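# Lay two spoons parallel and level, a few centimetres apart

## Task

Put both spoons flat on the table next to each other, separated by a few centimetres, both pointing in the same direction with their ends lined up evenly, and leave the robot not touching either spoon at the end.

## Robot and tools

Robot: two arms, left_arm (on the +y side) and right_arm, each ending in a sixteen-motor hand with index, middle and ring fingers plus a thumb. The right arm has a right hand; the left arm has its mirror-image left hand. Nominal scene-frame base positions: left_arm (-0.004, +0.262, +0.024) m, right_arm (+0.014, -0.261, +0.013) m, both turned very slightly about z.

Scene frame: origin at table-top height, halfway between the nominal bases. +z is up, +x points out over the table, +y toward the left arm. Camera image sides do not match the arm names.

Hand point axes (right hand): +z runs along straightened fingers toward the tips, +x crosses the palm away from the thumb, and +y points out of the palm face. The palm face sits at y = -0.062 m. On the left hand, +x points toward the thumb instead. A rigid mast near the wrist on the palm side (x +0.05 to +0.10, z -0.16 to -0.11, up to y = +0.06; x sign flipped on the left hand) can collide with things.

Tool execute_actions(actions, cameras). actions is a list of actions run in order. Each action is a table of 1 to 15 rows, each row lasting one 1/30 s step. If fewer than 15 rows are given, the last row repeats to fill the step count. Every row is a single list of 48 numbers, each in [-1, 1], and it covers both arms even when only one moves:
1-6: left_arm dx, dy, dz, rx, ry, rz
7-22: left hand motor goals
23-24: left current_limit, speed
25-30: right_arm dx, dy, dz, rx, ry, rz
31-46: right hand motor goals
47-48: right current_limit, speed

The six arm numbers are an offset, not a pose. They are measured in the axes of that arm's Hand target, from the Hand target as it stood when the action began. Every row in an action counts from that same starting target, so rows do not add up within one action. Each new action or call starts again from the current target, so sending the same offset again moves the hand further. Scale: 1.0 equals 0.6 m for dx, dy, dz and 180 degrees for the rotation vector (rx, ry, rz). A row of zeros for the arm holds its target.

Hand motor order, used in rows and in every hand result list: index_mcp, index_abd, index_pip, index_dip, middle_mcp, middle_abd, middle_pip, middle_dip, ring_mcp, ring_abd, ring_pip, ring_dip, thumb_cmc, thumb_axl, thumb_mcp, thumb_ipl. Each value is an absolute goal angle, scaled between that hinge's two stops. Values that keep a hinge straight: _mcp +0.75, _abd 0.00, _pip +0.58, _dip +0.70, thumb_cmc +0.71, thumb_axl +0.68, thumb_mcp +0.23, thumb_ipl +0.17. Moving toward -1 curls a finger toward the palm (mcp, pip, dip), swings it sideways away from the thumb (abd), swings the thumb round in front of the palm (cmc), rolls the thumb (axl), or bends the thumb (mcp, ipl). A zero is a real goal, not 'no change'. To leave a hand alone, send back its hand_goal, hand_current_limit and hand_speed values.

current_limit maps -1 to +1 linearly onto 0 to 550 mA per motor, with 11 mA as the floor. A very low limit may leave a finger unable to lift itself, and it also slows the hinge. speed sets how fast goals move: (speed+1)/2 of 8.5 rad/s. Start values: current_limit +0.4, speed -0.6. Whatever was last sent stays in effect.

Finger reach with straight fingers: the knuckle hinges sit at z = -0.017 m, and the tips reach 0.139 m beyond them at y = -0.076. The index finger lies 0.023 m toward the thumb side. The middle and ring fingers lie 0.023 and 0.068 m toward the other side. Only the last 0.03 m of each digit has rubber.

The cameras argument takes a list of names, ["all"] or []. If it is left out, images come only when actions is empty. Camera names: cam_head_left, cam_head_right, cam_high, cam_low, cam_left_wrist, cam_right_wrist, all 672x504. The wrist cameras are fisheye.

Results per arm: end_effector_position (m) and end_effector_quat_wxyz in the scene frame, which can be off by a few cm. Also given: Hand target (the last commanded pose after clipping, which the next offset counts from), joint positions, velocities and torques, and motor temperatures. Per hand: hand_goal, hand_measured, hand_current_ma (positive means pushing toward -1), and hand_state with one word per motor: moving, goal, blocked or overload. hand_current_limit and hand_speed are also shown.

How the controller behaves: each step it limits commanded orientation to 40 degrees from the measured orientation. It solves for position first. The hand often stops short of its target or sags below it, especially while loaded. The next action, even all zeros, asks for the target again. If a gap remains, send the missing distance as an offset, or aim higher to make up for sag. To stop pushing on something, set the target back past the hand point.

zoom_image(camera, region): returns an enlarged crop of that camera's most recent full image. region is [x0, y0, x1, y1] in pixels, origin at the top-left, at most 504 wide and 504 tall. It only works for cameras in the newest images.

read_manual(section): returns licence texts only. It does not move the robot.

finished_scene(scene): closes the current scene (1 to 3) and cannot be undone. Scene 1 is practice and may be skipped. The goal must hold without the robot touching anything.

Things to avoid:
- Dropping spoons, releasing them while they move, knocking anything off the table or leaving it there.
- Slamming or pressing hard on the table or fixed objects.
- Any contact between the two arms or hands.
- Currents at 495 mA or more for 5 s total; that motor shuts off for 10 s.
- Motors reaching 100 °C; the arm drops for 30 s or more. A MOTOR HOT line appears at 85 °C.
- Arm stops of any kind.

Thinking time passes in the simulation, and the robot holds its last command meanwhile. Loose objects may occasionally get nudged.

Each tool is called after ">>>" in YAML: its name, and indented under it one key for each argument.

## Session

>>> execute_actions:
  actions: []

Scene clock: 0.00 s.
left_arm: end_effector_position=(+0.6075, +0.3539, +0.0950) hand_goal=(+0.754, +0.000, +0.576, +0.696, +0.754, +0.000, +0.576, +0.696, +0.754, +0.000, +0.576, +0.696, +0.714, +0.678, +0.226, +0.168) hand_measured=(+0.754, +0.000, +0.576, +0.696, +0.754, +0.000, +0.576, +0.696, +0.754, +0.000, +0.576, +0.696, +0.714, +0.678, +0.226, +0.168) hand_current_ma=(+0, +0, +0, +0, +0, +0, +0, +0, +0, +0, +0, +0, +0, +0, +0, +0) hand_state=(goal, goal, goal, goal, goal, goal, goal, goal, goal, goal, goal, goal, goal, goal, goal, goal) hand_current_limit=0.40 hand_speed=-0.60 end_effector_quat_wxyz=(-0.477, +0.852, -0.186, -0.104) | right_arm: end_effector_position=(+0.6380, -0.0458, +0.3105) hand_goal=(+0.754, +0.000, +0.576, +0.696, +0.754, +0.000, +0.576, +0.696, +0.754, +0.000, +0.576, +0.696, +0.714, +0.678, +0.226, +0.168) hand_measured=(+0.754, +0.000, +0.576, +0.696, +0.754, +0.000, +0.576, +0.696, +0.754, +0.000, +0.576, +0.696, +0.714, +0.678, +0.226, +0.168) hand_current_ma=(+0, +0, +0, +0, +0, +0, +0, +0, +0, +0, +0, +0, +0, +0, +0, +0) hand_state=(goal, goal, goal, goal, goal, goal, goal, goal, goal, goal, goal, goal, goal, goal, goal, goal) hand_current_limit=0.40 hand_speed=-0.60 end_effector_quat_wxyz=(-0.047, +0.718, +0.587, +0.371)
Joint positions: left_arm=[-0.028 2.078 1.763 -1.28 -1.021 1.971] | right_arm=[0.344 1.521 1.386 -0.723 -0.31 0.673]
Joint velocities: within noise
Joint torques (N m): no reading
Motor temperatures (°C): left_arm=[40 29 34 30 37 33] | right_arm=[32 32 33 33 29 38]
Heat: left arm: hottest waist 40 °C; right arm: hottest wrist roll 38 °C.
Hand target: left_arm +0.6170, +0.3517, +0.1004; -0.481, +0.853, -0.181, -0.093 | right_arm +0.6458, -0.0453, +0.3378; -0.039, +0.709, +0.584, +0.394

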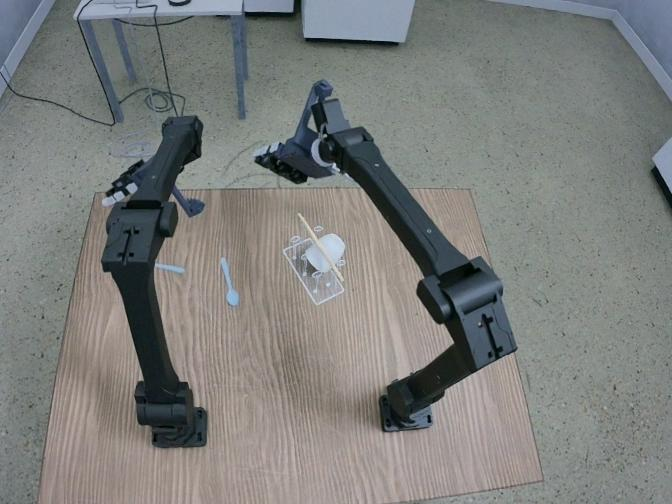

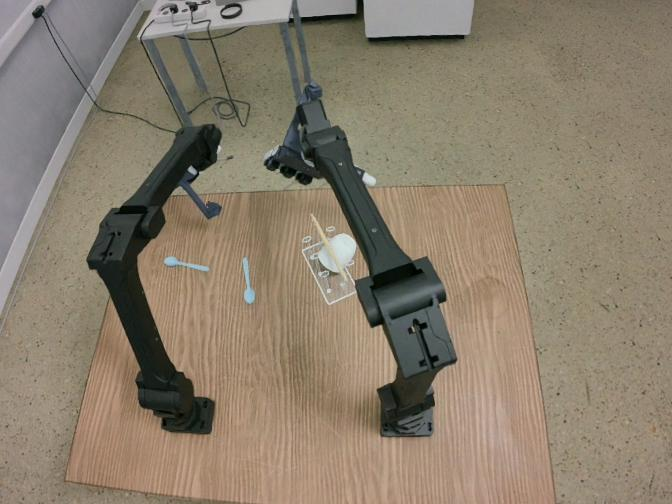

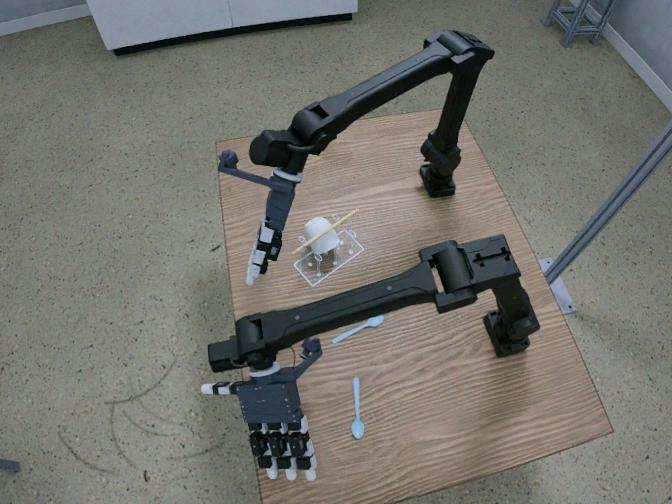

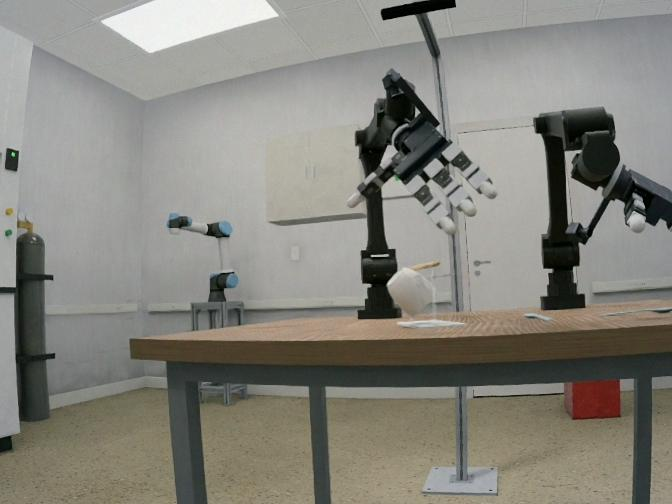

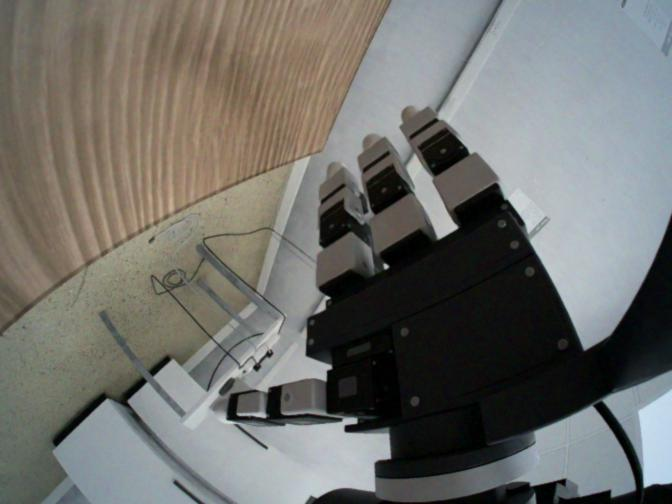

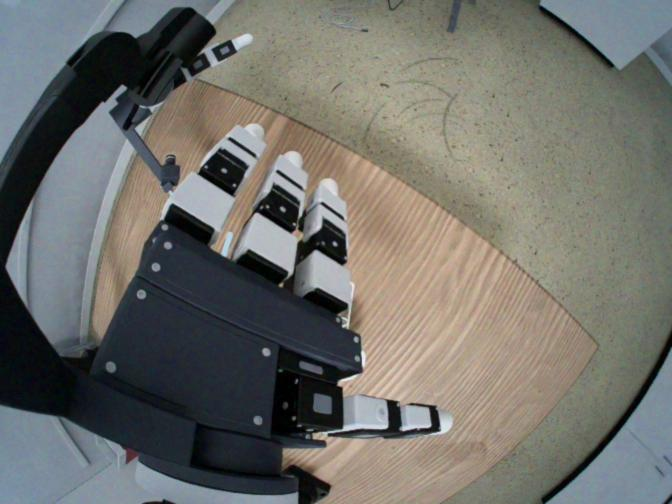

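>>> zoom_image:
  camera: "cam_head_right"
  region: [140, 220, 400, 340]

>>> zoom_image:
  camera: "cam_high"
  region: [280, 200, 420, 460]

>>> zoom_image:
  camera: "cam_low"
  region: [380, 240, 672, 340]

Scaled by 1.938 from the camera's 672x504 image, which has a finer 960x720 frame.

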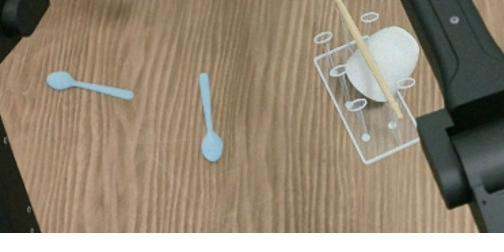

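Scaled by 1.938 from the camera's 672x504 image, which has a finer 960x720 frame.

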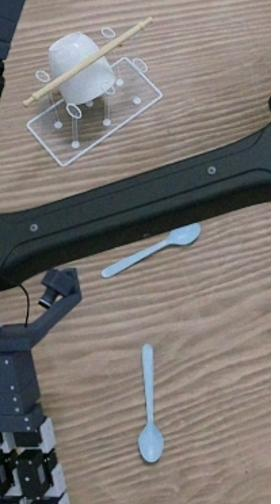

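Scaled by 1.726 from the camera's 672x504 image, which has a finer 960x720 frame.

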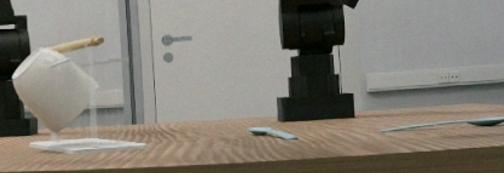

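>>> execute_actions:
  actions:
    - [[-0.079,-0.059,-0.053,-0.103,0.034,-0.021,0.754,0,0.576,0.696,0.754,0,0.576,0.696,0.754,0,-0.883,-0.174,0.714,0.678,0.226,0.168,0.4,-0.6,0,0,0,0,0,0,0.754,0,0.576,0.696,0.754,0,0.576,0.696,0.754,0,0.576,0.696,0.714,0.678,0.226,0.168,0.4,-0.6]]

Scene clock: 407.40 s.
left_arm: end_effector_position=(+0.5845, +0.3540, +0.1631) hand_goal=(+0.754, +0.000, +0.576, +0.696, +0.754, +0.000, +0.576, +0.696, +0.754, +0.000, -0.882, -0.174, +0.714, +0.678, +0.226, +0.168) hand_measured=(+0.744, +0.000, +0.576, +0.696, +0.746, +0.000, +0.576, +0.696, +0.744, +0.000, -0.874, -0.170, +0.708, +0.678, +0.224, +0.168) hand_current_ma=(-4, +0, +0, +0, -3, +0, +0, +0, -4, +0, +2, +1, -1, +0, +0, +0) hand_state=(goal, goal, goal, goal, goal, goal, goal, goal, goal, goal, goal, goal, goal, goal, goal, goal) hand_current_limit=0.40 hand_speed=-0.60 end_effector_quat_wxyz=(-0.332, +0.929, -0.152, -0.054) | right_arm: end_effector_position=(+0.6380, -0.0458, +0.3105) hand_goal=(+0.754, +0.000, +0.576, +0.696, +0.754, +0.000, +0.576, +0.696, +0.754, +0.000, +0.576, +0.696, +0.714, +0.678, +0.226, +0.168) hand_measured=(+0.754, +0.000, +0.576, +0.696, +0.754, +0.000, +0.576, +0.696, +0.754, +0.000, +0.576, +0.696, +0.714, +0.678, +0.224, +0.168) hand_current_ma=(+0, +0, +1, +0, +0, +0, +1, +0, +0, +0, +1, +0, +0, -1, -1, +0) hand_state=(goal, goal, goal, goal, goal, goal, goal, goal, goal, goal, goal, goal, goal, goal, goal, goal) hand_current_limit=0.40 hand_speed=-0.60 end_effector_quat_wxyz=(-0.047, +0.718, +0.587, +0.371)
Joint positions: left_arm=[0.073 1.917 1.758 -1.343 -0.683 2.004] | right_arm=[0.344 1.521 1.386 -0.723 -0.31 0.673]
Joint torques (N m): left_arm=[0.09 -18.49 10.62 -0.06 -0.6 0.08] | right_arm=[-0.09 -13.22 14.32 1.66 -0.2 -0.15]
Motor temperatures (°C): left_arm=[38 39 43 28 37 28] | right_arm=[31 32 46 31 29 32]
Heat: left arm: hottest elbow 43 °C; right arm: hottest elbow 46 °C.
Hand target: left_arm +0.5872, +0.3517, +0.1605; -0.330, +0.928, -0.161, -0.060 | right_arm +0.6458, -0.0453, +0.3378; -0.039, +0.709, +0.584, +0.394
Off the commanded pose: left_arm 0.004 m, 1 deg | right_arm 0.028 m, 3 deg.

>>> execute_actions:
  actions:
    - [[-0.0835,0.015,-0.096,-0.103,0.034,-0.021,0.754,0,0.576,0.696,0.754,0,0.576,0.696,0.754,0,-0.883,-0.174,0.714,0.678,0.226,0.168,0.4,-0.6,0,0,0,0,0,0,0.754,0,0.576,0.696,0.754,0,0.576,0.696,0.754,0,0.576,0.696,0.714,0.678,0.226,0.168,0.4,-0.6]]
    - [[-0.0705,0.064,-0.032,-0.103,0.034,-0.021,0.754,0,0.576,0.696,0.754,0,0.576,0.696,0.754,0,-0.883,-0.174,0.714,0.678,0.226,0.168,0.4,-0.6,0,0,0,0,0,0,0.754,0,0.576,0.696,0.754,0,0.576,0.696,0.754,0,0.576,0.696,0.714,0.678,0.226,0.168,0.4,-0.6]]
    - [[-0.0675,0.067,0,0,0,0,0.754,0,0.576,0.696,0.754,0,0.576,0.696,0.754,0,-0.883,-0.174,0.714,0.678,0.226,0.168,0.4,-0.6,0,0,0,0,0,0,0.754,0,0.576,0.696,0.754,0,0.576,0.696,0.754,0,0.576,0.696,0.714,0.678,0.226,0.168,0.4,-0.6]]
  cameras: ["all"]

Scene clock: 440.00 s.
left_arm: end_effector_position=(+0.4325, +0.2628, +0.2193) hand_goal=(+0.754, +0.000, +0.576, +0.696, +0.754, +0.000, +0.576, +0.696, +0.754, +0.000, -0.882, -0.174, +0.714, +0.678, +0.226, +0.168) hand_measured=(+0.752, +0.000, +0.576, +0.696, +0.752, +0.000, +0.576, +0.696, +0.754, +0.000, -0.876, -0.172, +0.714, +0.678, +0.222, +0.168) hand_current_ma=(+0, +0, +0, +0, +0, +0, +0, +0, +0, +0, +2, +0, +0, +0, -1, +0) hand_state=(goal, goal, goal, goal, goal, goal, goal, goal, goal, goal, goal, goal, goal, goal, goal, goal) hand_current_limit=0.40 hand_speed=-0.60 end_effector_quat_wxyz=(-0.003, +0.993, -0.115, +0.003) | right_arm: end_effector_position=(+0.6380, -0.0458, +0.3105) hand_goal=(+0.754, +0.000, +0.576, +0.696, +0.754, +0.000, +0.576, +0.696, +0.754, +0.000, +0.576, +0.696, +0.714, +0.678, +0.226, +0.168) hand_measured=(+0.754, +0.000, +0.576, +0.696, +0.754, +0.000, +0.576, +0.696, +0.754, +0.000, +0.576, +0.696, +0.714, +0.678, +0.224, +0.168) hand_current_ma=(+0, +0, +1, +0, +0, +0, +1, +0, +0, +0, +1, +0, +0, -1, -1, +0) hand_state=(goal, goal, goal, goal, goal, goal, goal, goal, goal, goal, goal, goal, goal, goal, goal, goal) hand_current_limit=0.40 hand_speed=-0.60 end_effector_quat_wxyz=(-0.047, +0.718, +0.587, +0.371)
Joint positions: left_arm=[0.19 1.507 1.326 -1.381 -0.004 2.004] | right_arm=[0.344 1.521 1.386 -0.723 -0.31 0.673]
Joint torques (N m): left_arm=[0.03 -12.81 8.73 0.83 0.15 -0.21] | right_arm=[-0.26 -13.68 14.38 1.66 -0.19 -0.11]
Heat: left arm: hottest elbow 45 °C; right arm: hottest elbow 46 °C.
Hand target: left_arm +0.4379, +0.2608, +0.2191; -0.003, +0.994, -0.107, +0.011 | right_arm +0.6458, -0.0453, +0.3378; -0.039, +0.709, +0.584, +0.394
Off the commanded pose: left_arm 0.006 m, 1 deg | right_arm 0.028 m, 3 deg.
camera_calibration:
cam_left_wrist: T_world_to_cam=[[-0.575818, 0.817501, 0.0112069, 0.00284638], [0.558172, 0.383067, 0.736006, -0.552325], [0.597392, 0.430061, -0.676882, -0.099925], [0, 0, 0, 1]] pos_world=[0.369625, 0.252224, 0.338845]

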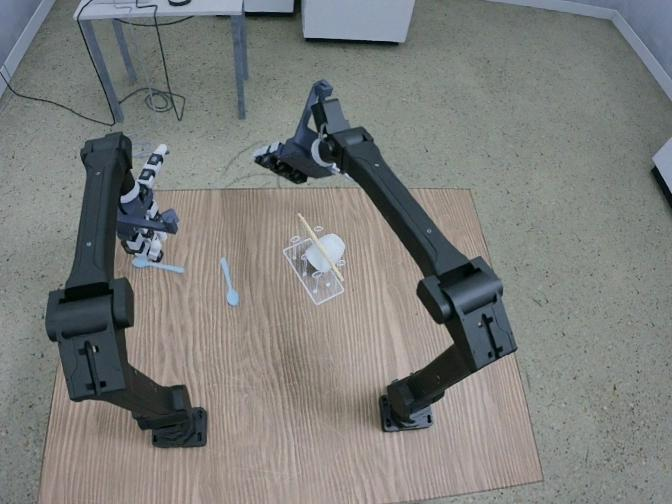

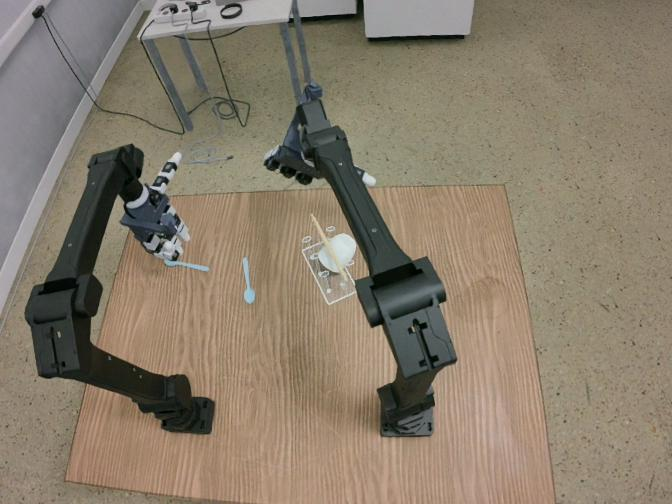

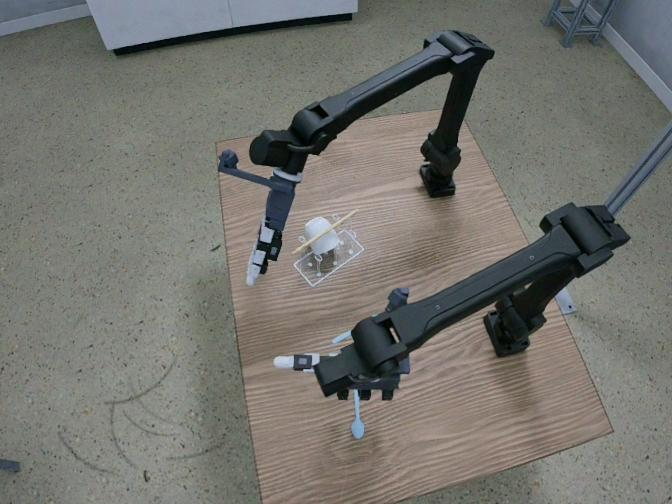

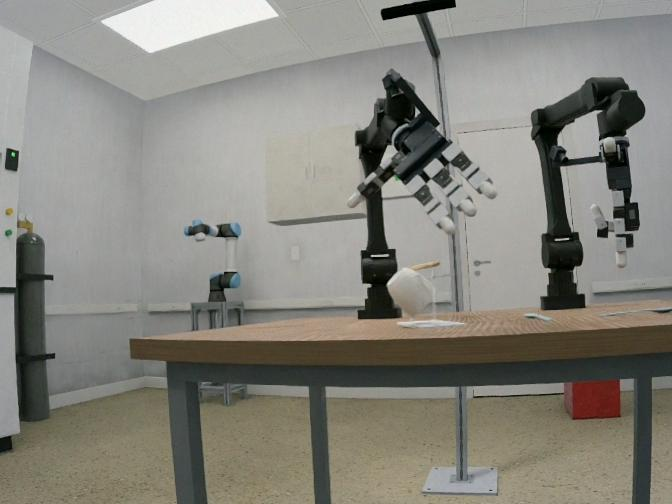

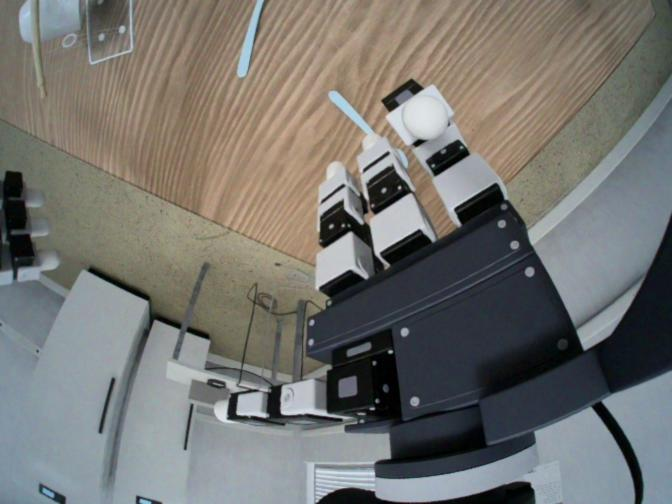

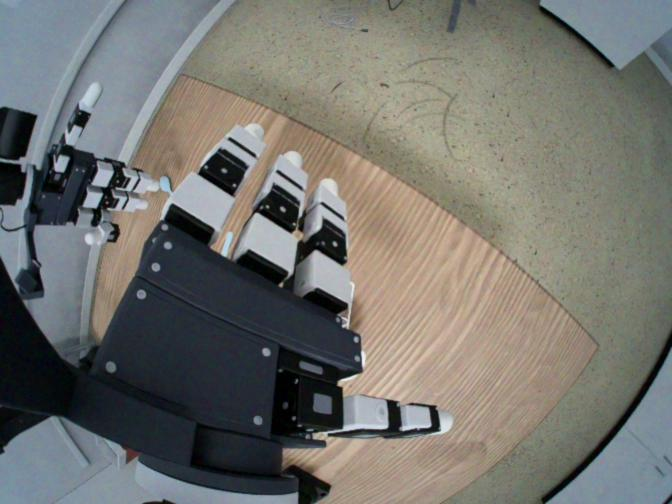

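>>> execute_actions:
  actions:
    - [[0,0,0.05,0,0,0,0.754,0,0.576,0.696,0.754,0,0.576,0.696,0.754,0,-0.883,-0.174,0.714,0.678,0.226,0.168,0.4,-0.6,0,0,0,0,0,0,0.754,0,0.576,0.696,0.754,0,0.576,0.696,0.754,0,0.576,0.696,0.714,0.678,0.226,0.168,0.4,-0.6]]
    - [[0,0,0.05,0,0,0,0.754,0,0.576,0.696,0.754,0,0.576,0.696,0.754,0,-0.883,-0.174,0.714,0.678,0.226,0.168,0.4,-0.6,0,0,0,0,0,0,0.754,0,0.576,0.696,0.754,0,0.576,0.696,0.754,0,0.576,0.696,0.714,0.678,0.226,0.168,0.4,-0.6]]
  cameras: ["cam_left_wrist","cam_head_right","cam_head_left","cam_high"]

>>> zoom_image:
  camera: "cam_left_wrist"
  region: [230, 40, 480, 230]

Scene clock: 489.97 s.
left_arm: end_effector_position=(+0.4319, +0.2627, +0.1614) hand_goal=(+0.754, +0.000, +0.576, +0.696, +0.754, +0.000, +0.576, +0.696, +0.754, +0.000, -0.882, -0.174, +0.714, +0.678, +0.226, +0.168) hand_measured=(+0.752, +0.000, +0.576, +0.696, +0.752, +0.000, +0.576, +0.696, +0.754, +0.000, -0.876, -0.172, +0.714, +0.678, +0.222, +0.168) hand_current_ma=(+0, +0, +0, +0, +0, +0, +0, +0, +0, +0, +2, +0, +0, +0, -1, +0) hand_state=(goal, goal, goal, goal, goal, goal, goal, goal, goal, goal, goal, goal, goal, goal, goal, goal) hand_current_limit=0.40 hand_speed=-0.60 end_effector_quat_wxyz=(-0.003, +0.993, -0.115, +0.004) | right_arm: end_effector_position=(+0.6380, -0.0458, +0.3105) hand_goal=(+0.754, +0.000, +0.576, +0.696, +0.754, +0.000, +0.576, +0.696, +0.754, +0.000, +0.576, +0.696, +0.714, +0.678, +0.226, +0.168) hand_measured=(+0.754, +0.000, +0.576, +0.696, +0.754, +0.000, +0.576, +0.696, +0.754, +0.000, +0.576, +0.696, +0.714, +0.678, +0.224, +0.168) hand_current_ma=(+0, +0, +1, +0, +0, +0, +1, +0, +0, +0, +1, +0, +0, -1, -1, +0) hand_state=(goal, goal, goal, goal, goal, goal, goal, goal, goal, goal, goal, goal, goal, goal, goal, goal) hand_current_limit=0.40 hand_speed=-0.60 end_effector_quat_wxyz=(-0.047, +0.718, +0.587, +0.371)
Joint positions: left_arm=[0.19 1.543 1.209 -1.227 -0.004 2.004] | right_arm=[0.344 1.521 1.386 -0.723 -0.31 0.673]
Joint torques (N m): left_arm=[-0.09 -12.28 8.7 0.87 0.15 -0.21] | right_arm=[0.15 -13.51 14.32 1.69 -0.19 -0.12]
Heat: left arm: hottest elbow 43 °C; right arm: hottest elbow 46 °C.
Hand target: left_arm +0.4393, +0.2610, +0.1592; -0.003, +0.994, -0.107, +0.011 | right_arm +0.6458, -0.0453, +0.3378; -0.039, +0.709, +0.584, +0.394
Off the commanded pose: left_arm 0.008 m, 1 deg | right_arm 0.028 m, 3 deg.
camera_calibration:
cam_left_wrist: T_world_to_cam=[[-0.575874, 0.817478, 0.00995593, 0.00352004], [0.555982, 0.382677, 0.737863, -0.508602], [0.599377, 0.430452, -0.674877, -0.140019], [0, 0, 0, 1]] pos_world=[0.368725, 0.252024, 0.280748]
Images, in order (width x height): cam_head_left 672x504, cam_head_right 672x504, cam_high 672x504, cam_left_wrist 672x504.

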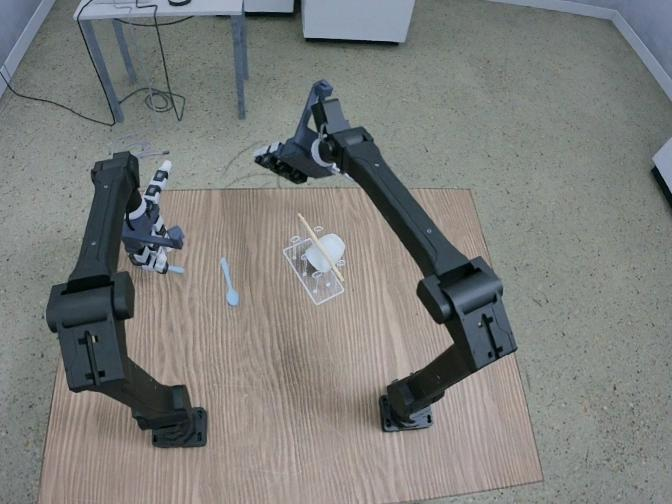

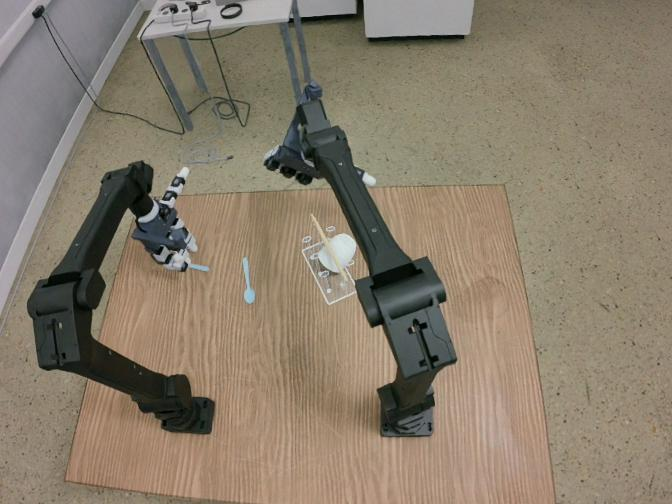

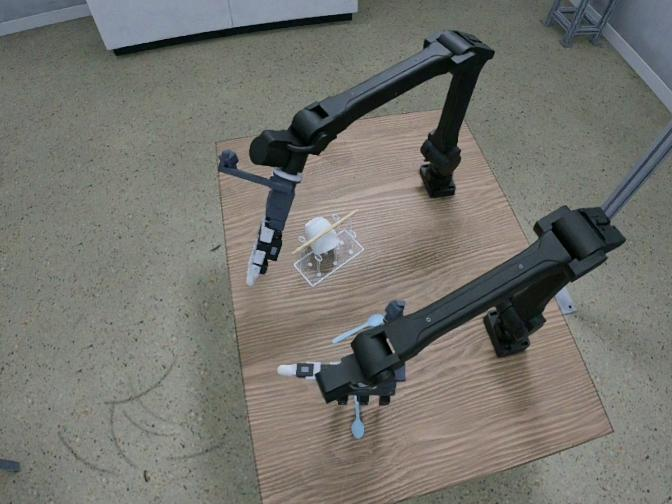

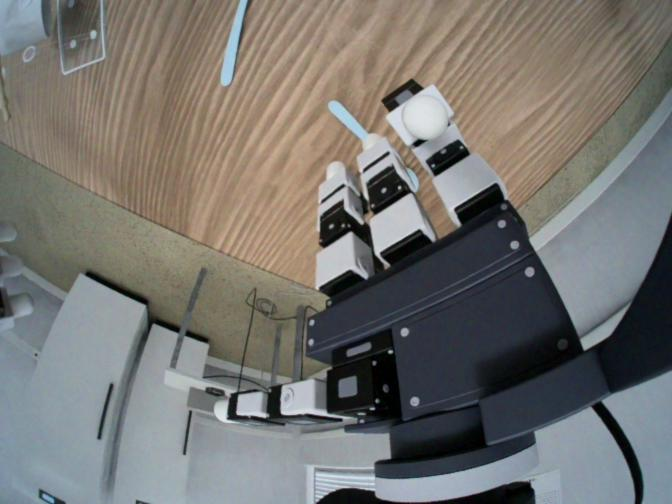

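Scaled by 2.016 from the camera's 672x504 image, which has a finer 960x720 frame.

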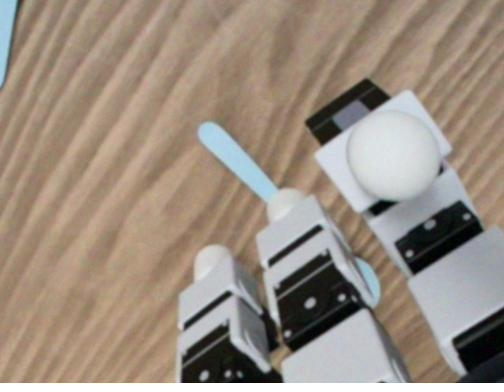

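>>> execute_actions:
  actions:
    - [[-0.0215,-0.040,0,0,0,-0.0178,0.754,0,0.576,0.696,0.754,0,0.576,0.696,0.754,0,-0.883,-0.174,0.714,0.678,0.226,0.168,0.4,-0.6,0,0,0,0,0,0,0.754,0,0.576,0.696,0.754,0,0.576,0.696,0.754,0,0.576,0.696,0.714,0.678,0.226,0.168,0.4,-0.6]]
    - [[0,0,0.035,0,0,0,0.754,0,0.576,0.696,0.754,0,0.576,0.696,0.754,0,-0.883,-0.174,0.714,0.678,0.226,0.168,0.4,-0.6,0,0,0,0,0,0,0.754,0,0.576,0.696,0.754,0,0.576,0.696,0.754,0,0.576,0.696,0.714,0.678,0.226,0.168,0.4,-0.6]]
  cameras: ["cam_left_wrist","cam_low"]

>>> zoom_image:
  camera: "cam_left_wrist"
  region: [230, 40, 480, 230]

>>> zoom_image:
  camera: "cam_low"
  region: [520, 160, 672, 340]

Scene clock: 543.10 s.
left_arm: end_effector_position=(+0.4272, +0.2866, +0.1434) hand_goal=(+0.754, +0.000, +0.576, +0.696, +0.754, +0.000, +0.576, +0.696, +0.754, +0.000, -0.882, -0.174, +0.714, +0.678, +0.226, +0.168) hand_measured=(+0.752, +0.000, +0.576, +0.696, +0.752, +0.000, +0.576, +0.696, +0.754, +0.000, -0.876, -0.172, +0.714, +0.678, +0.222, +0.168) hand_current_ma=(+0, +0, +0, +0, +0, +0, +0, +0, +0, +0, +2, +0, +0, +0, -1, +0) hand_state=(goal, goal, goal, goal, goal, goal, goal, goal, goal, goal, goal, goal, goal, goal, goal, goal) hand_current_limit=0.40 hand_speed=-0.60 end_effector_quat_wxyz=(-0.004, +0.997, -0.083, +0.008) | right_arm: end_effector_position=(+0.6380, -0.0458, +0.3105) hand_goal=(+0.754, +0.000, +0.576, +0.696, +0.754, +0.000, +0.576, +0.696, +0.754, +0.000, +0.576, +0.696, +0.714, +0.678, +0.226, +0.168) hand_measured=(+0.754, +0.000, +0.576, +0.696, +0.754, +0.000, +0.576, +0.696, +0.754, +0.000, +0.576, +0.696, +0.714, +0.678, +0.224, +0.168) hand_current_ma=(+0, +0, +1, +0, +0, +0, +1, +0, +0, +0, +1, +0, +0, -1, -1, +0) hand_state=(goal, goal, goal, goal, goal, goal, goal, goal, goal, goal, goal, goal, goal, goal, goal, goal) hand_current_limit=0.40 hand_speed=-0.60 end_effector_quat_wxyz=(-0.047, +0.718, +0.587, +0.371)
Joint positions: left_arm=[0.248 1.543 1.158 -1.168 -0.002 1.996] | right_arm=[0.344 1.521 1.386 -0.723 -0.31 0.673]
Joint torques (N m): left_arm=[0.97 -11.63 8.32 0.88 0.16 -0.14] | right_arm=[0.03 -13.22 14.32 1.65 -0.21 -0.11]
Heat: left arm: hottest elbow 44 °C; right arm: hottest elbow 46 °C.
Hand target: left_arm +0.4323, +0.2872, +0.1381; -0.002, +0.997, -0.079, +0.011 | right_arm +0.6458, -0.0453, +0.3378; -0.039, +0.709, +0.584, +0.394
Off the commanded pose: left_arm 0.007 m, 1 deg | right_arm 0.028 m, 3 deg.
camera_calibration:
cam_left_wrist: T_world_to_cam=[[-0.628529, 0.777768, 0.00533011, 0.0159304], [0.523726, 0.418147, 0.742202, -0.498802], [0.575032, 0.469287, -0.670155, -0.161113], [0, 0, 0, 1]] pos_world=[0.363894, 0.27179, 0.262156]
Images, in order (width x height): cam_low 672x504, cam_left_wrist 672x504.

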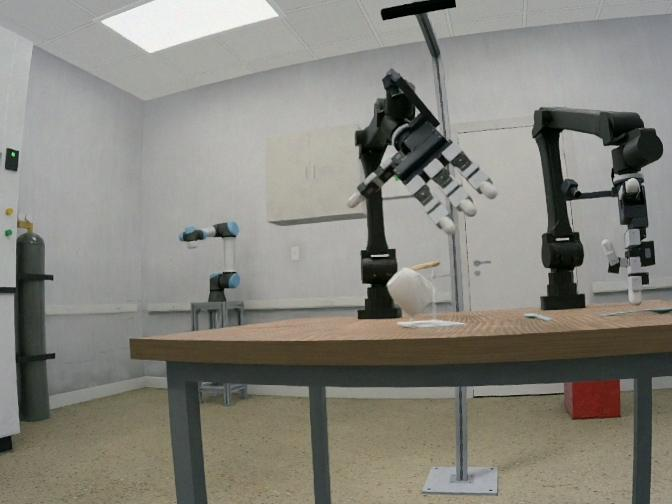

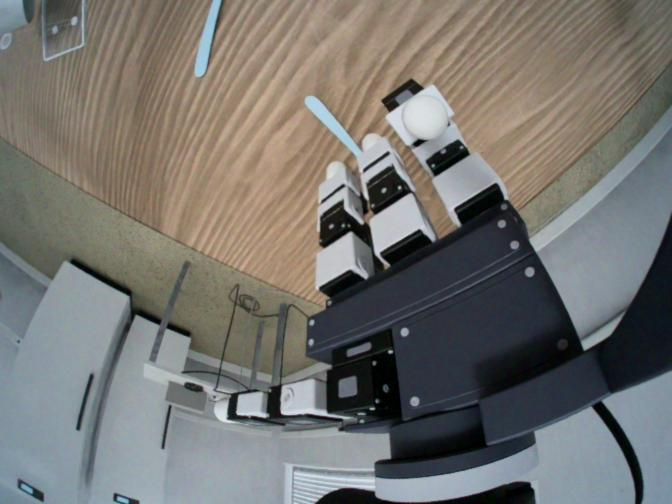

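Scaled by 2.016 from the camera's 672x504 image, which has a finer 960x720 frame.

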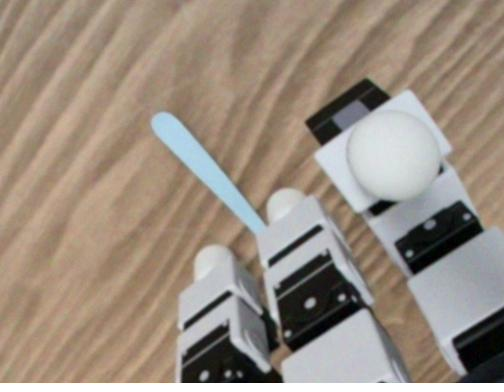

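Scaled by 2.800 from the camera's 672x504 image, which has a finer 960x720 frame.

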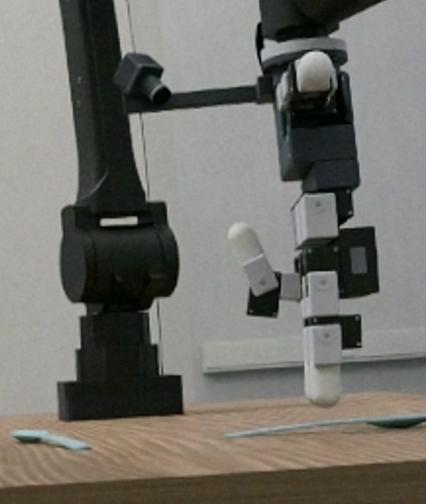

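>>> execute_actions:
  actions:
    - [[0,0,0.025,0,0,0,0.754,0,0.576,0.696,0.754,0,0.576,0.696,0.754,0,-0.883,-0.174,0.714,0.678,0.226,0.168,0.4,-0.6,0,0,0,0,0,0,0.754,0,0.576,0.696,0.754,0,0.576,0.696,0.754,0,0.576,0.696,0.714,0.678,0.226,0.168,0.4,-0.6]]
  cameras: ["cam_left_wrist","cam_low"]

>>> zoom_image:
  camera: "cam_low"
  region: [520, 160, 672, 340]

Scene clock: 577.33 s.
left_arm: end_effector_position=(+0.4275, +0.2867, +0.1271) hand_goal=(+0.754, +0.000, +0.576, +0.696, +0.754, +0.000, +0.576, +0.696, +0.754, +0.000, -0.882, -0.174, +0.714, +0.678, +0.226, +0.168) hand_measured=(+0.752, +0.000, +0.576, +0.696, +0.752, +0.000, +0.576, +0.696, +0.754, +0.000, -0.876, -0.172, +0.714, +0.678, +0.222, +0.168) hand_current_ma=(+0, +0, +0, +0, +0, +0, +0, +0, +0, +0, +2, +0, +0, +0, -1, +0) hand_state=(goal, goal, goal, goal, goal, goal, goal, goal, goal, goal, goal, goal, goal, goal, goal, goal) hand_current_limit=0.40 hand_speed=-0.60 end_effector_quat_wxyz=(-0.004, +0.997, -0.083, +0.007) | right_arm: end_effector_position=(+0.6380, -0.0458, +0.3105) hand_goal=(+0.754, +0.000, +0.576, +0.696, +0.754, +0.000, +0.576, +0.696, +0.754, +0.000, +0.576, +0.696, +0.714, +0.678, +0.226, +0.168) hand_measured=(+0.754, +0.000, +0.576, +0.696, +0.754, +0.000, +0.576, +0.696, +0.754, +0.000, +0.576, +0.696, +0.714, +0.678, +0.224, +0.168) hand_current_ma=(+0, +0, +1, +0, +0, +0, +1, +0, +0, +0, +1, +0, +0, -1, -1, +0) hand_state=(goal, goal, goal, goal, goal, goal, goal, goal, goal, goal, goal, goal, goal, goal, goal, goal) hand_current_limit=0.40 hand_speed=-0.60 end_effector_quat_wxyz=(-0.047, +0.718, +0.587, +0.371)
Joint positions: left_arm=[0.248 1.563 1.135 -1.128 -0.002 1.996] | right_arm=[0.344 1.521 1.386 -0.723 -0.31 0.673]
Joint torques (N m): left_arm=[1.03 -11.99 8.21 0.88 0.16 -0.14] | right_arm=[0.15 -13.27 14.28 1.55 -0.18 -0.11]
Heat: left arm: hottest elbow 43 °C; right arm: hottest elbow 46 °C.
Hand target: left_arm +0.4327, +0.2873, +0.1231; -0.002, +0.997, -0.079, +0.011 | right_arm +0.6458, -0.0453, +0.3378; -0.039, +0.709, +0.584, +0.394
Off the commanded pose: left_arm 0.007 m, 1 deg | right_arm 0.028 m, 3 deg.
camera_calibration:
cam_left_wrist: T_world_to_cam=[[-0.628533, 0.777755, 0.00659199, 0.0159315], [0.525921, 0.418742, 0.740312, -0.487819], [0.573021, 0.468777, -0.672231, -0.170894], [0, 0, 0, 1]] pos_world=[0.364494, 0.271991, 0.246153]
Images, in order (width x height): cam_low 672x504, cam_left_wrist 672x504.

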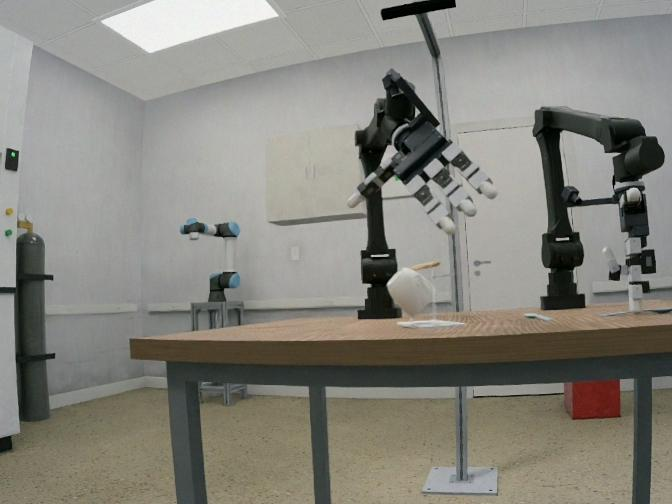

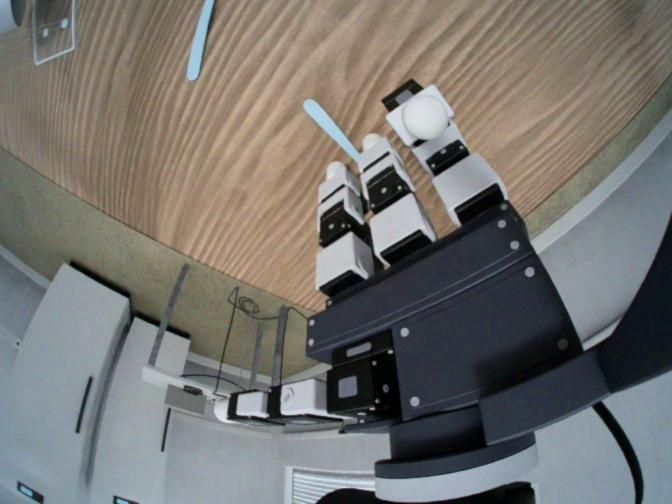

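Scaled by 2.800 from the camera's 672x504 image, which has a finer 960x720 frame.

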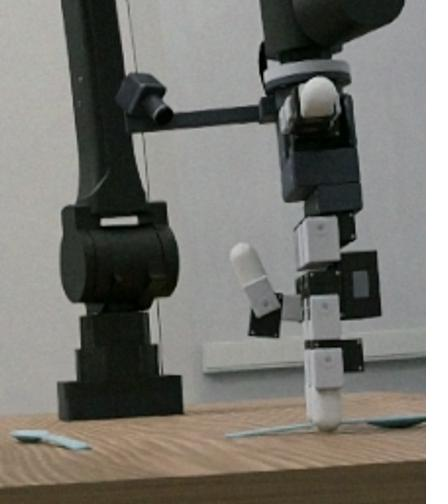

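>>> execute_actions:
  actions:
    - [[0,0,0,0,0,0,0.754,-0.16,0.576,0.696,0.754,0.16,0.576,0.696,0.754,0,-0.883,-0.174,0.714,0.678,0.226,0.168,-0.2,-0.9,0,0,0,0,0,0,0.754,0,0.576,0.696,0.754,0,0.576,0.696,0.754,0,0.576,0.696,0.714,0.678,0.226,0.168,0.4,-0.6]]
  cameras: ["cam_left_wrist","cam_low"]

>>> zoom_image:
  camera: "cam_low"
  region: [520, 160, 672, 340]

>>> zoom_image:
  camera: "cam_left_wrist"
  region: [230, 40, 480, 230]

Scene clock: 599.67 s.
left_arm: end_effector_position=(+0.4275, +0.2867, +0.1271) hand_goal=(+0.754, -0.160, +0.576, +0.696, +0.754, +0.160, +0.576, +0.696, +0.754, +0.000, -0.882, -0.174, +0.714, +0.678, +0.226, +0.168) hand_measured=(+0.752, -0.098, +0.576, +0.696, +0.752, +0.096, +0.576, +0.696, +0.754, +0.000, -0.876, -0.172, +0.714, +0.678, +0.222, +0.168) hand_current_ma=(+0, +74, +0, +0, +0, -74, +0, +0, +0, +0, +2, +0, +0, +0, -1, +0) hand_state=(goal, blocked, goal, goal, goal, blocked, goal, goal, goal, goal, goal, goal, goal, goal, goal, goal) hand_current_limit=-0.20 hand_speed=-0.90 end_effector_quat_wxyz=(-0.004, +0.997, -0.083, +0.007) | right_arm: end_effector_position=(+0.6380, -0.0458, +0.3105) hand_goal=(+0.754, +0.000, +0.576, +0.696, +0.754, +0.000, +0.576, +0.696, +0.754, +0.000, +0.576, +0.696, +0.714, +0.678, +0.226, +0.168) hand_measured=(+0.754, +0.000, +0.576, +0.696, +0.754, +0.000, +0.576, +0.696, +0.754, +0.000, +0.576, +0.696, +0.714, +0.678, +0.224, +0.168) hand_current_ma=(+0, +0, +1, +0, +0, +0, +1, +0, +0, +0, +1, +0, +0, -1, -1, +0) hand_state=(goal, goal, goal, goal, goal, goal, goal, goal, goal, goal, goal, goal, goal, goal, goal, goal) hand_current_limit=0.40 hand_speed=-0.60 end_effector_quat_wxyz=(-0.047, +0.718, +0.587, +0.371)
Joint positions: left_arm=[0.248 1.563 1.135 -1.128 -0.002 1.996] | right_arm=[0.344 1.521 1.386 -0.723 -0.31 0.673]
Joint torques (N m): left_arm=[0.97 -11.99 8.21 0.88 0.16 -0.15] | right_arm=[0.03 -13.16 14.26 1.76 -0.22 -0.09]
Heat: left arm: hottest elbow 43 °C; right arm: hottest elbow 46 °C.
Hand target: left_arm +0.4327, +0.2873, +0.1231; -0.002, +0.997, -0.079, +0.011 | right_arm +0.6458, -0.0453, +0.3378; -0.039, +0.709, +0.584, +0.394
Off the commanded pose: left_arm 0.007 m, 1 deg | right_arm 0.028 m, 3 deg.
camera_calibration:
cam_left_wrist: T_world_to_cam=[[-0.628533, 0.777755, 0.00659199, 0.0159315], [0.525921, 0.418742, 0.740312, -0.487819], [0.573021, 0.468777, -0.672231, -0.170894], [0, 0, 0, 1]] pos_world=[0.364494, 0.271991, 0.246153]
Images, in order (width x height): cam_low 672x504, cam_left_wrist 672x504.

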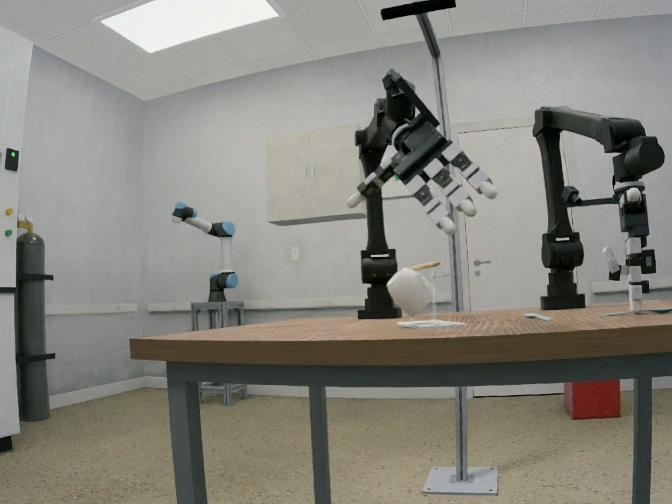

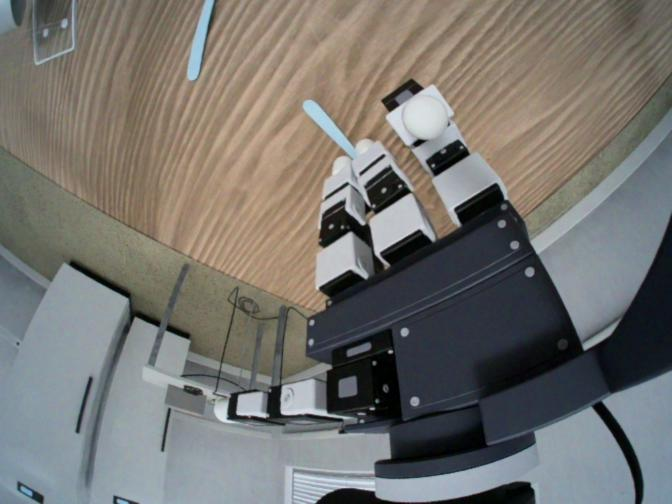

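Scaled by 2.800 from the camera's 672x504 image, which has a finer 960x720 frame.

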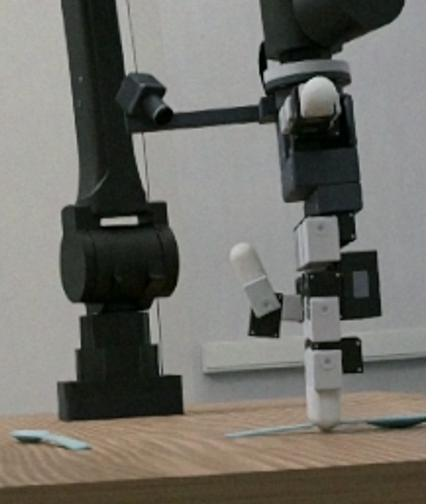

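Scaled by 2.016 from the camera's 672x504 image, which has a finer 960x720 frame.

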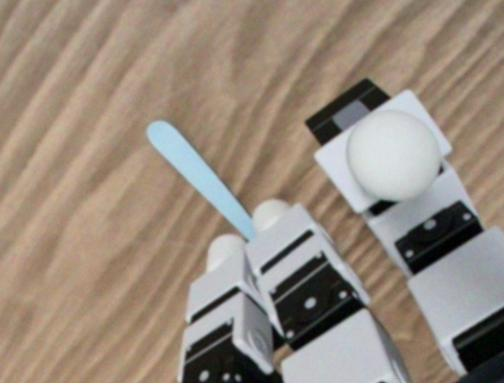

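>>> execute_actions:
  actions:
    - [[0,0,-0.02,0,0,0,0.754,-0.17,0.576,0.696,0.754,0.17,0.576,0.696,0.754,0,-0.883,-0.174,0.714,0.678,0.226,0.168,0,-0.9,0,0,0,0,0,0,0.754,0,0.576,0.696,0.754,0,0.576,0.696,0.754,0,0.576,0.696,0.714,0.678,0.226,0.168,0.4,-0.6]]
  cameras: ["cam_left_wrist","cam_low"]

>>> zoom_image:
  camera: "cam_low"
  region: [520, 160, 672, 340]

>>> zoom_image:
  camera: "cam_left_wrist"
  region: [230, 40, 480, 230]

Scene clock: 627.10 s.
left_arm: end_effector_position=(+0.4264, +0.2864, +0.1272) hand_goal=(+0.754, -0.170, +0.576, +0.696, +0.754, +0.170, +0.576, +0.696, +0.754, +0.000, -0.882, -0.174, +0.714, +0.678, +0.226, +0.168) hand_measured=(+0.752, -0.098, +0.576, +0.696, +0.752, +0.098, +0.576, +0.696, +0.754, +0.000, -0.876, -0.172, +0.714, +0.678, +0.222, +0.168) hand_current_ma=(+0, +94, +0, +0, +0, -95, +0, +0, +0, +0, +2, +0, +0, +0, -1, +0) hand_state=(goal, blocked, goal, goal, goal, blocked, goal, goal, goal, goal, goal, goal, goal, goal, goal, goal) hand_current_limit=0.00 hand_speed=-0.90 end_effector_quat_wxyz=(-0.003, +0.997, -0.083, +0.005) | right_arm: end_effector_position=(+0.6380, -0.0458, +0.3105) hand_goal=(+0.754, +0.000, +0.576, +0.696, +0.754, +0.000, +0.576, +0.696, +0.754, +0.000, +0.576, +0.696, +0.714, +0.678, +0.226, +0.168) hand_measured=(+0.754, +0.000, +0.576, +0.696, +0.754, +0.000, +0.576, +0.696, +0.754, +0.000, +0.576, +0.696, +0.714, +0.678, +0.224, +0.168) hand_current_ma=(+0, +0, +1, +0, +0, +0, +1, +0, +0, +0, +1, +0, +0, -1, -1, +0) hand_state=(goal, goal, goal, goal, goal, goal, goal, goal, goal, goal, goal, goal, goal, goal, goal, goal) hand_current_limit=0.40 hand_speed=-0.60 end_effector_quat_wxyz=(-0.047, +0.718, +0.587, +0.371)
Joint positions: left_arm=[0.248 1.563 1.135 -1.133 -0.002 1.996] | right_arm=[0.344 1.521 1.386 -0.723 -0.31 0.673]
Joint torques (N m): left_arm=[0.97 -13.04 9.81 -0.17 0.16 -0.14] | right_arm=[0.09 -12.81 14.24 1.63 -0.18 -0.11]
Heat: left arm: hottest elbow 43 °C; right arm: hottest elbow 47 °C.
Hand target: left_arm +0.4324, +0.2872, +0.1351; -0.002, +0.997, -0.079, +0.011 | right_arm +0.6458, -0.0453, +0.3378; -0.039, +0.709, +0.584, +0.394
Off the commanded pose: left_arm 0.010 m, 1 deg | right_arm 0.028 m, 3 deg.
camera_calibration:
cam_left_wrist: T_world_to_cam=[[-0.628504, 0.777761, 0.00845807, 0.0152993], [0.529198, 0.419621, 0.737474, -0.488423], [0.570029, 0.467981, -0.675323, -0.168249], [0, 0, 0, 1]] pos_world=[0.363995, 0.271791, 0.246448]
Images, in order (width x height): cam_low 672x504, cam_left_wrist 672x504.

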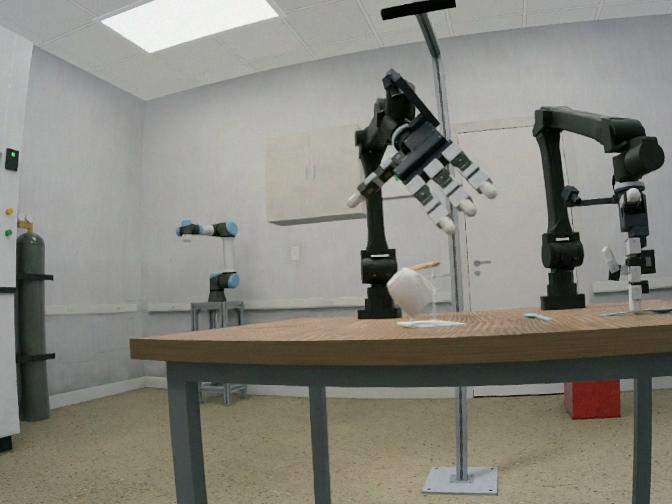

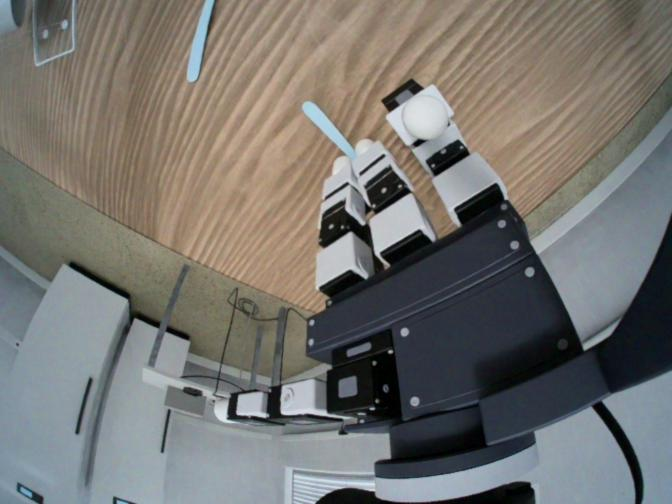

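Scaled by 2.800 from the camera's 672x504 image, which has a finer 960x720 frame.

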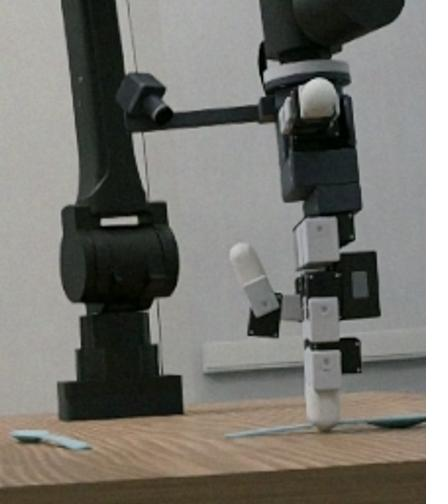

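Scaled by 2.016 from the camera's 672x504 image, which has a finer 960x720 frame.

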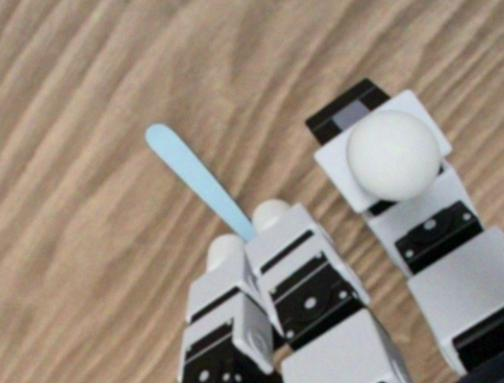

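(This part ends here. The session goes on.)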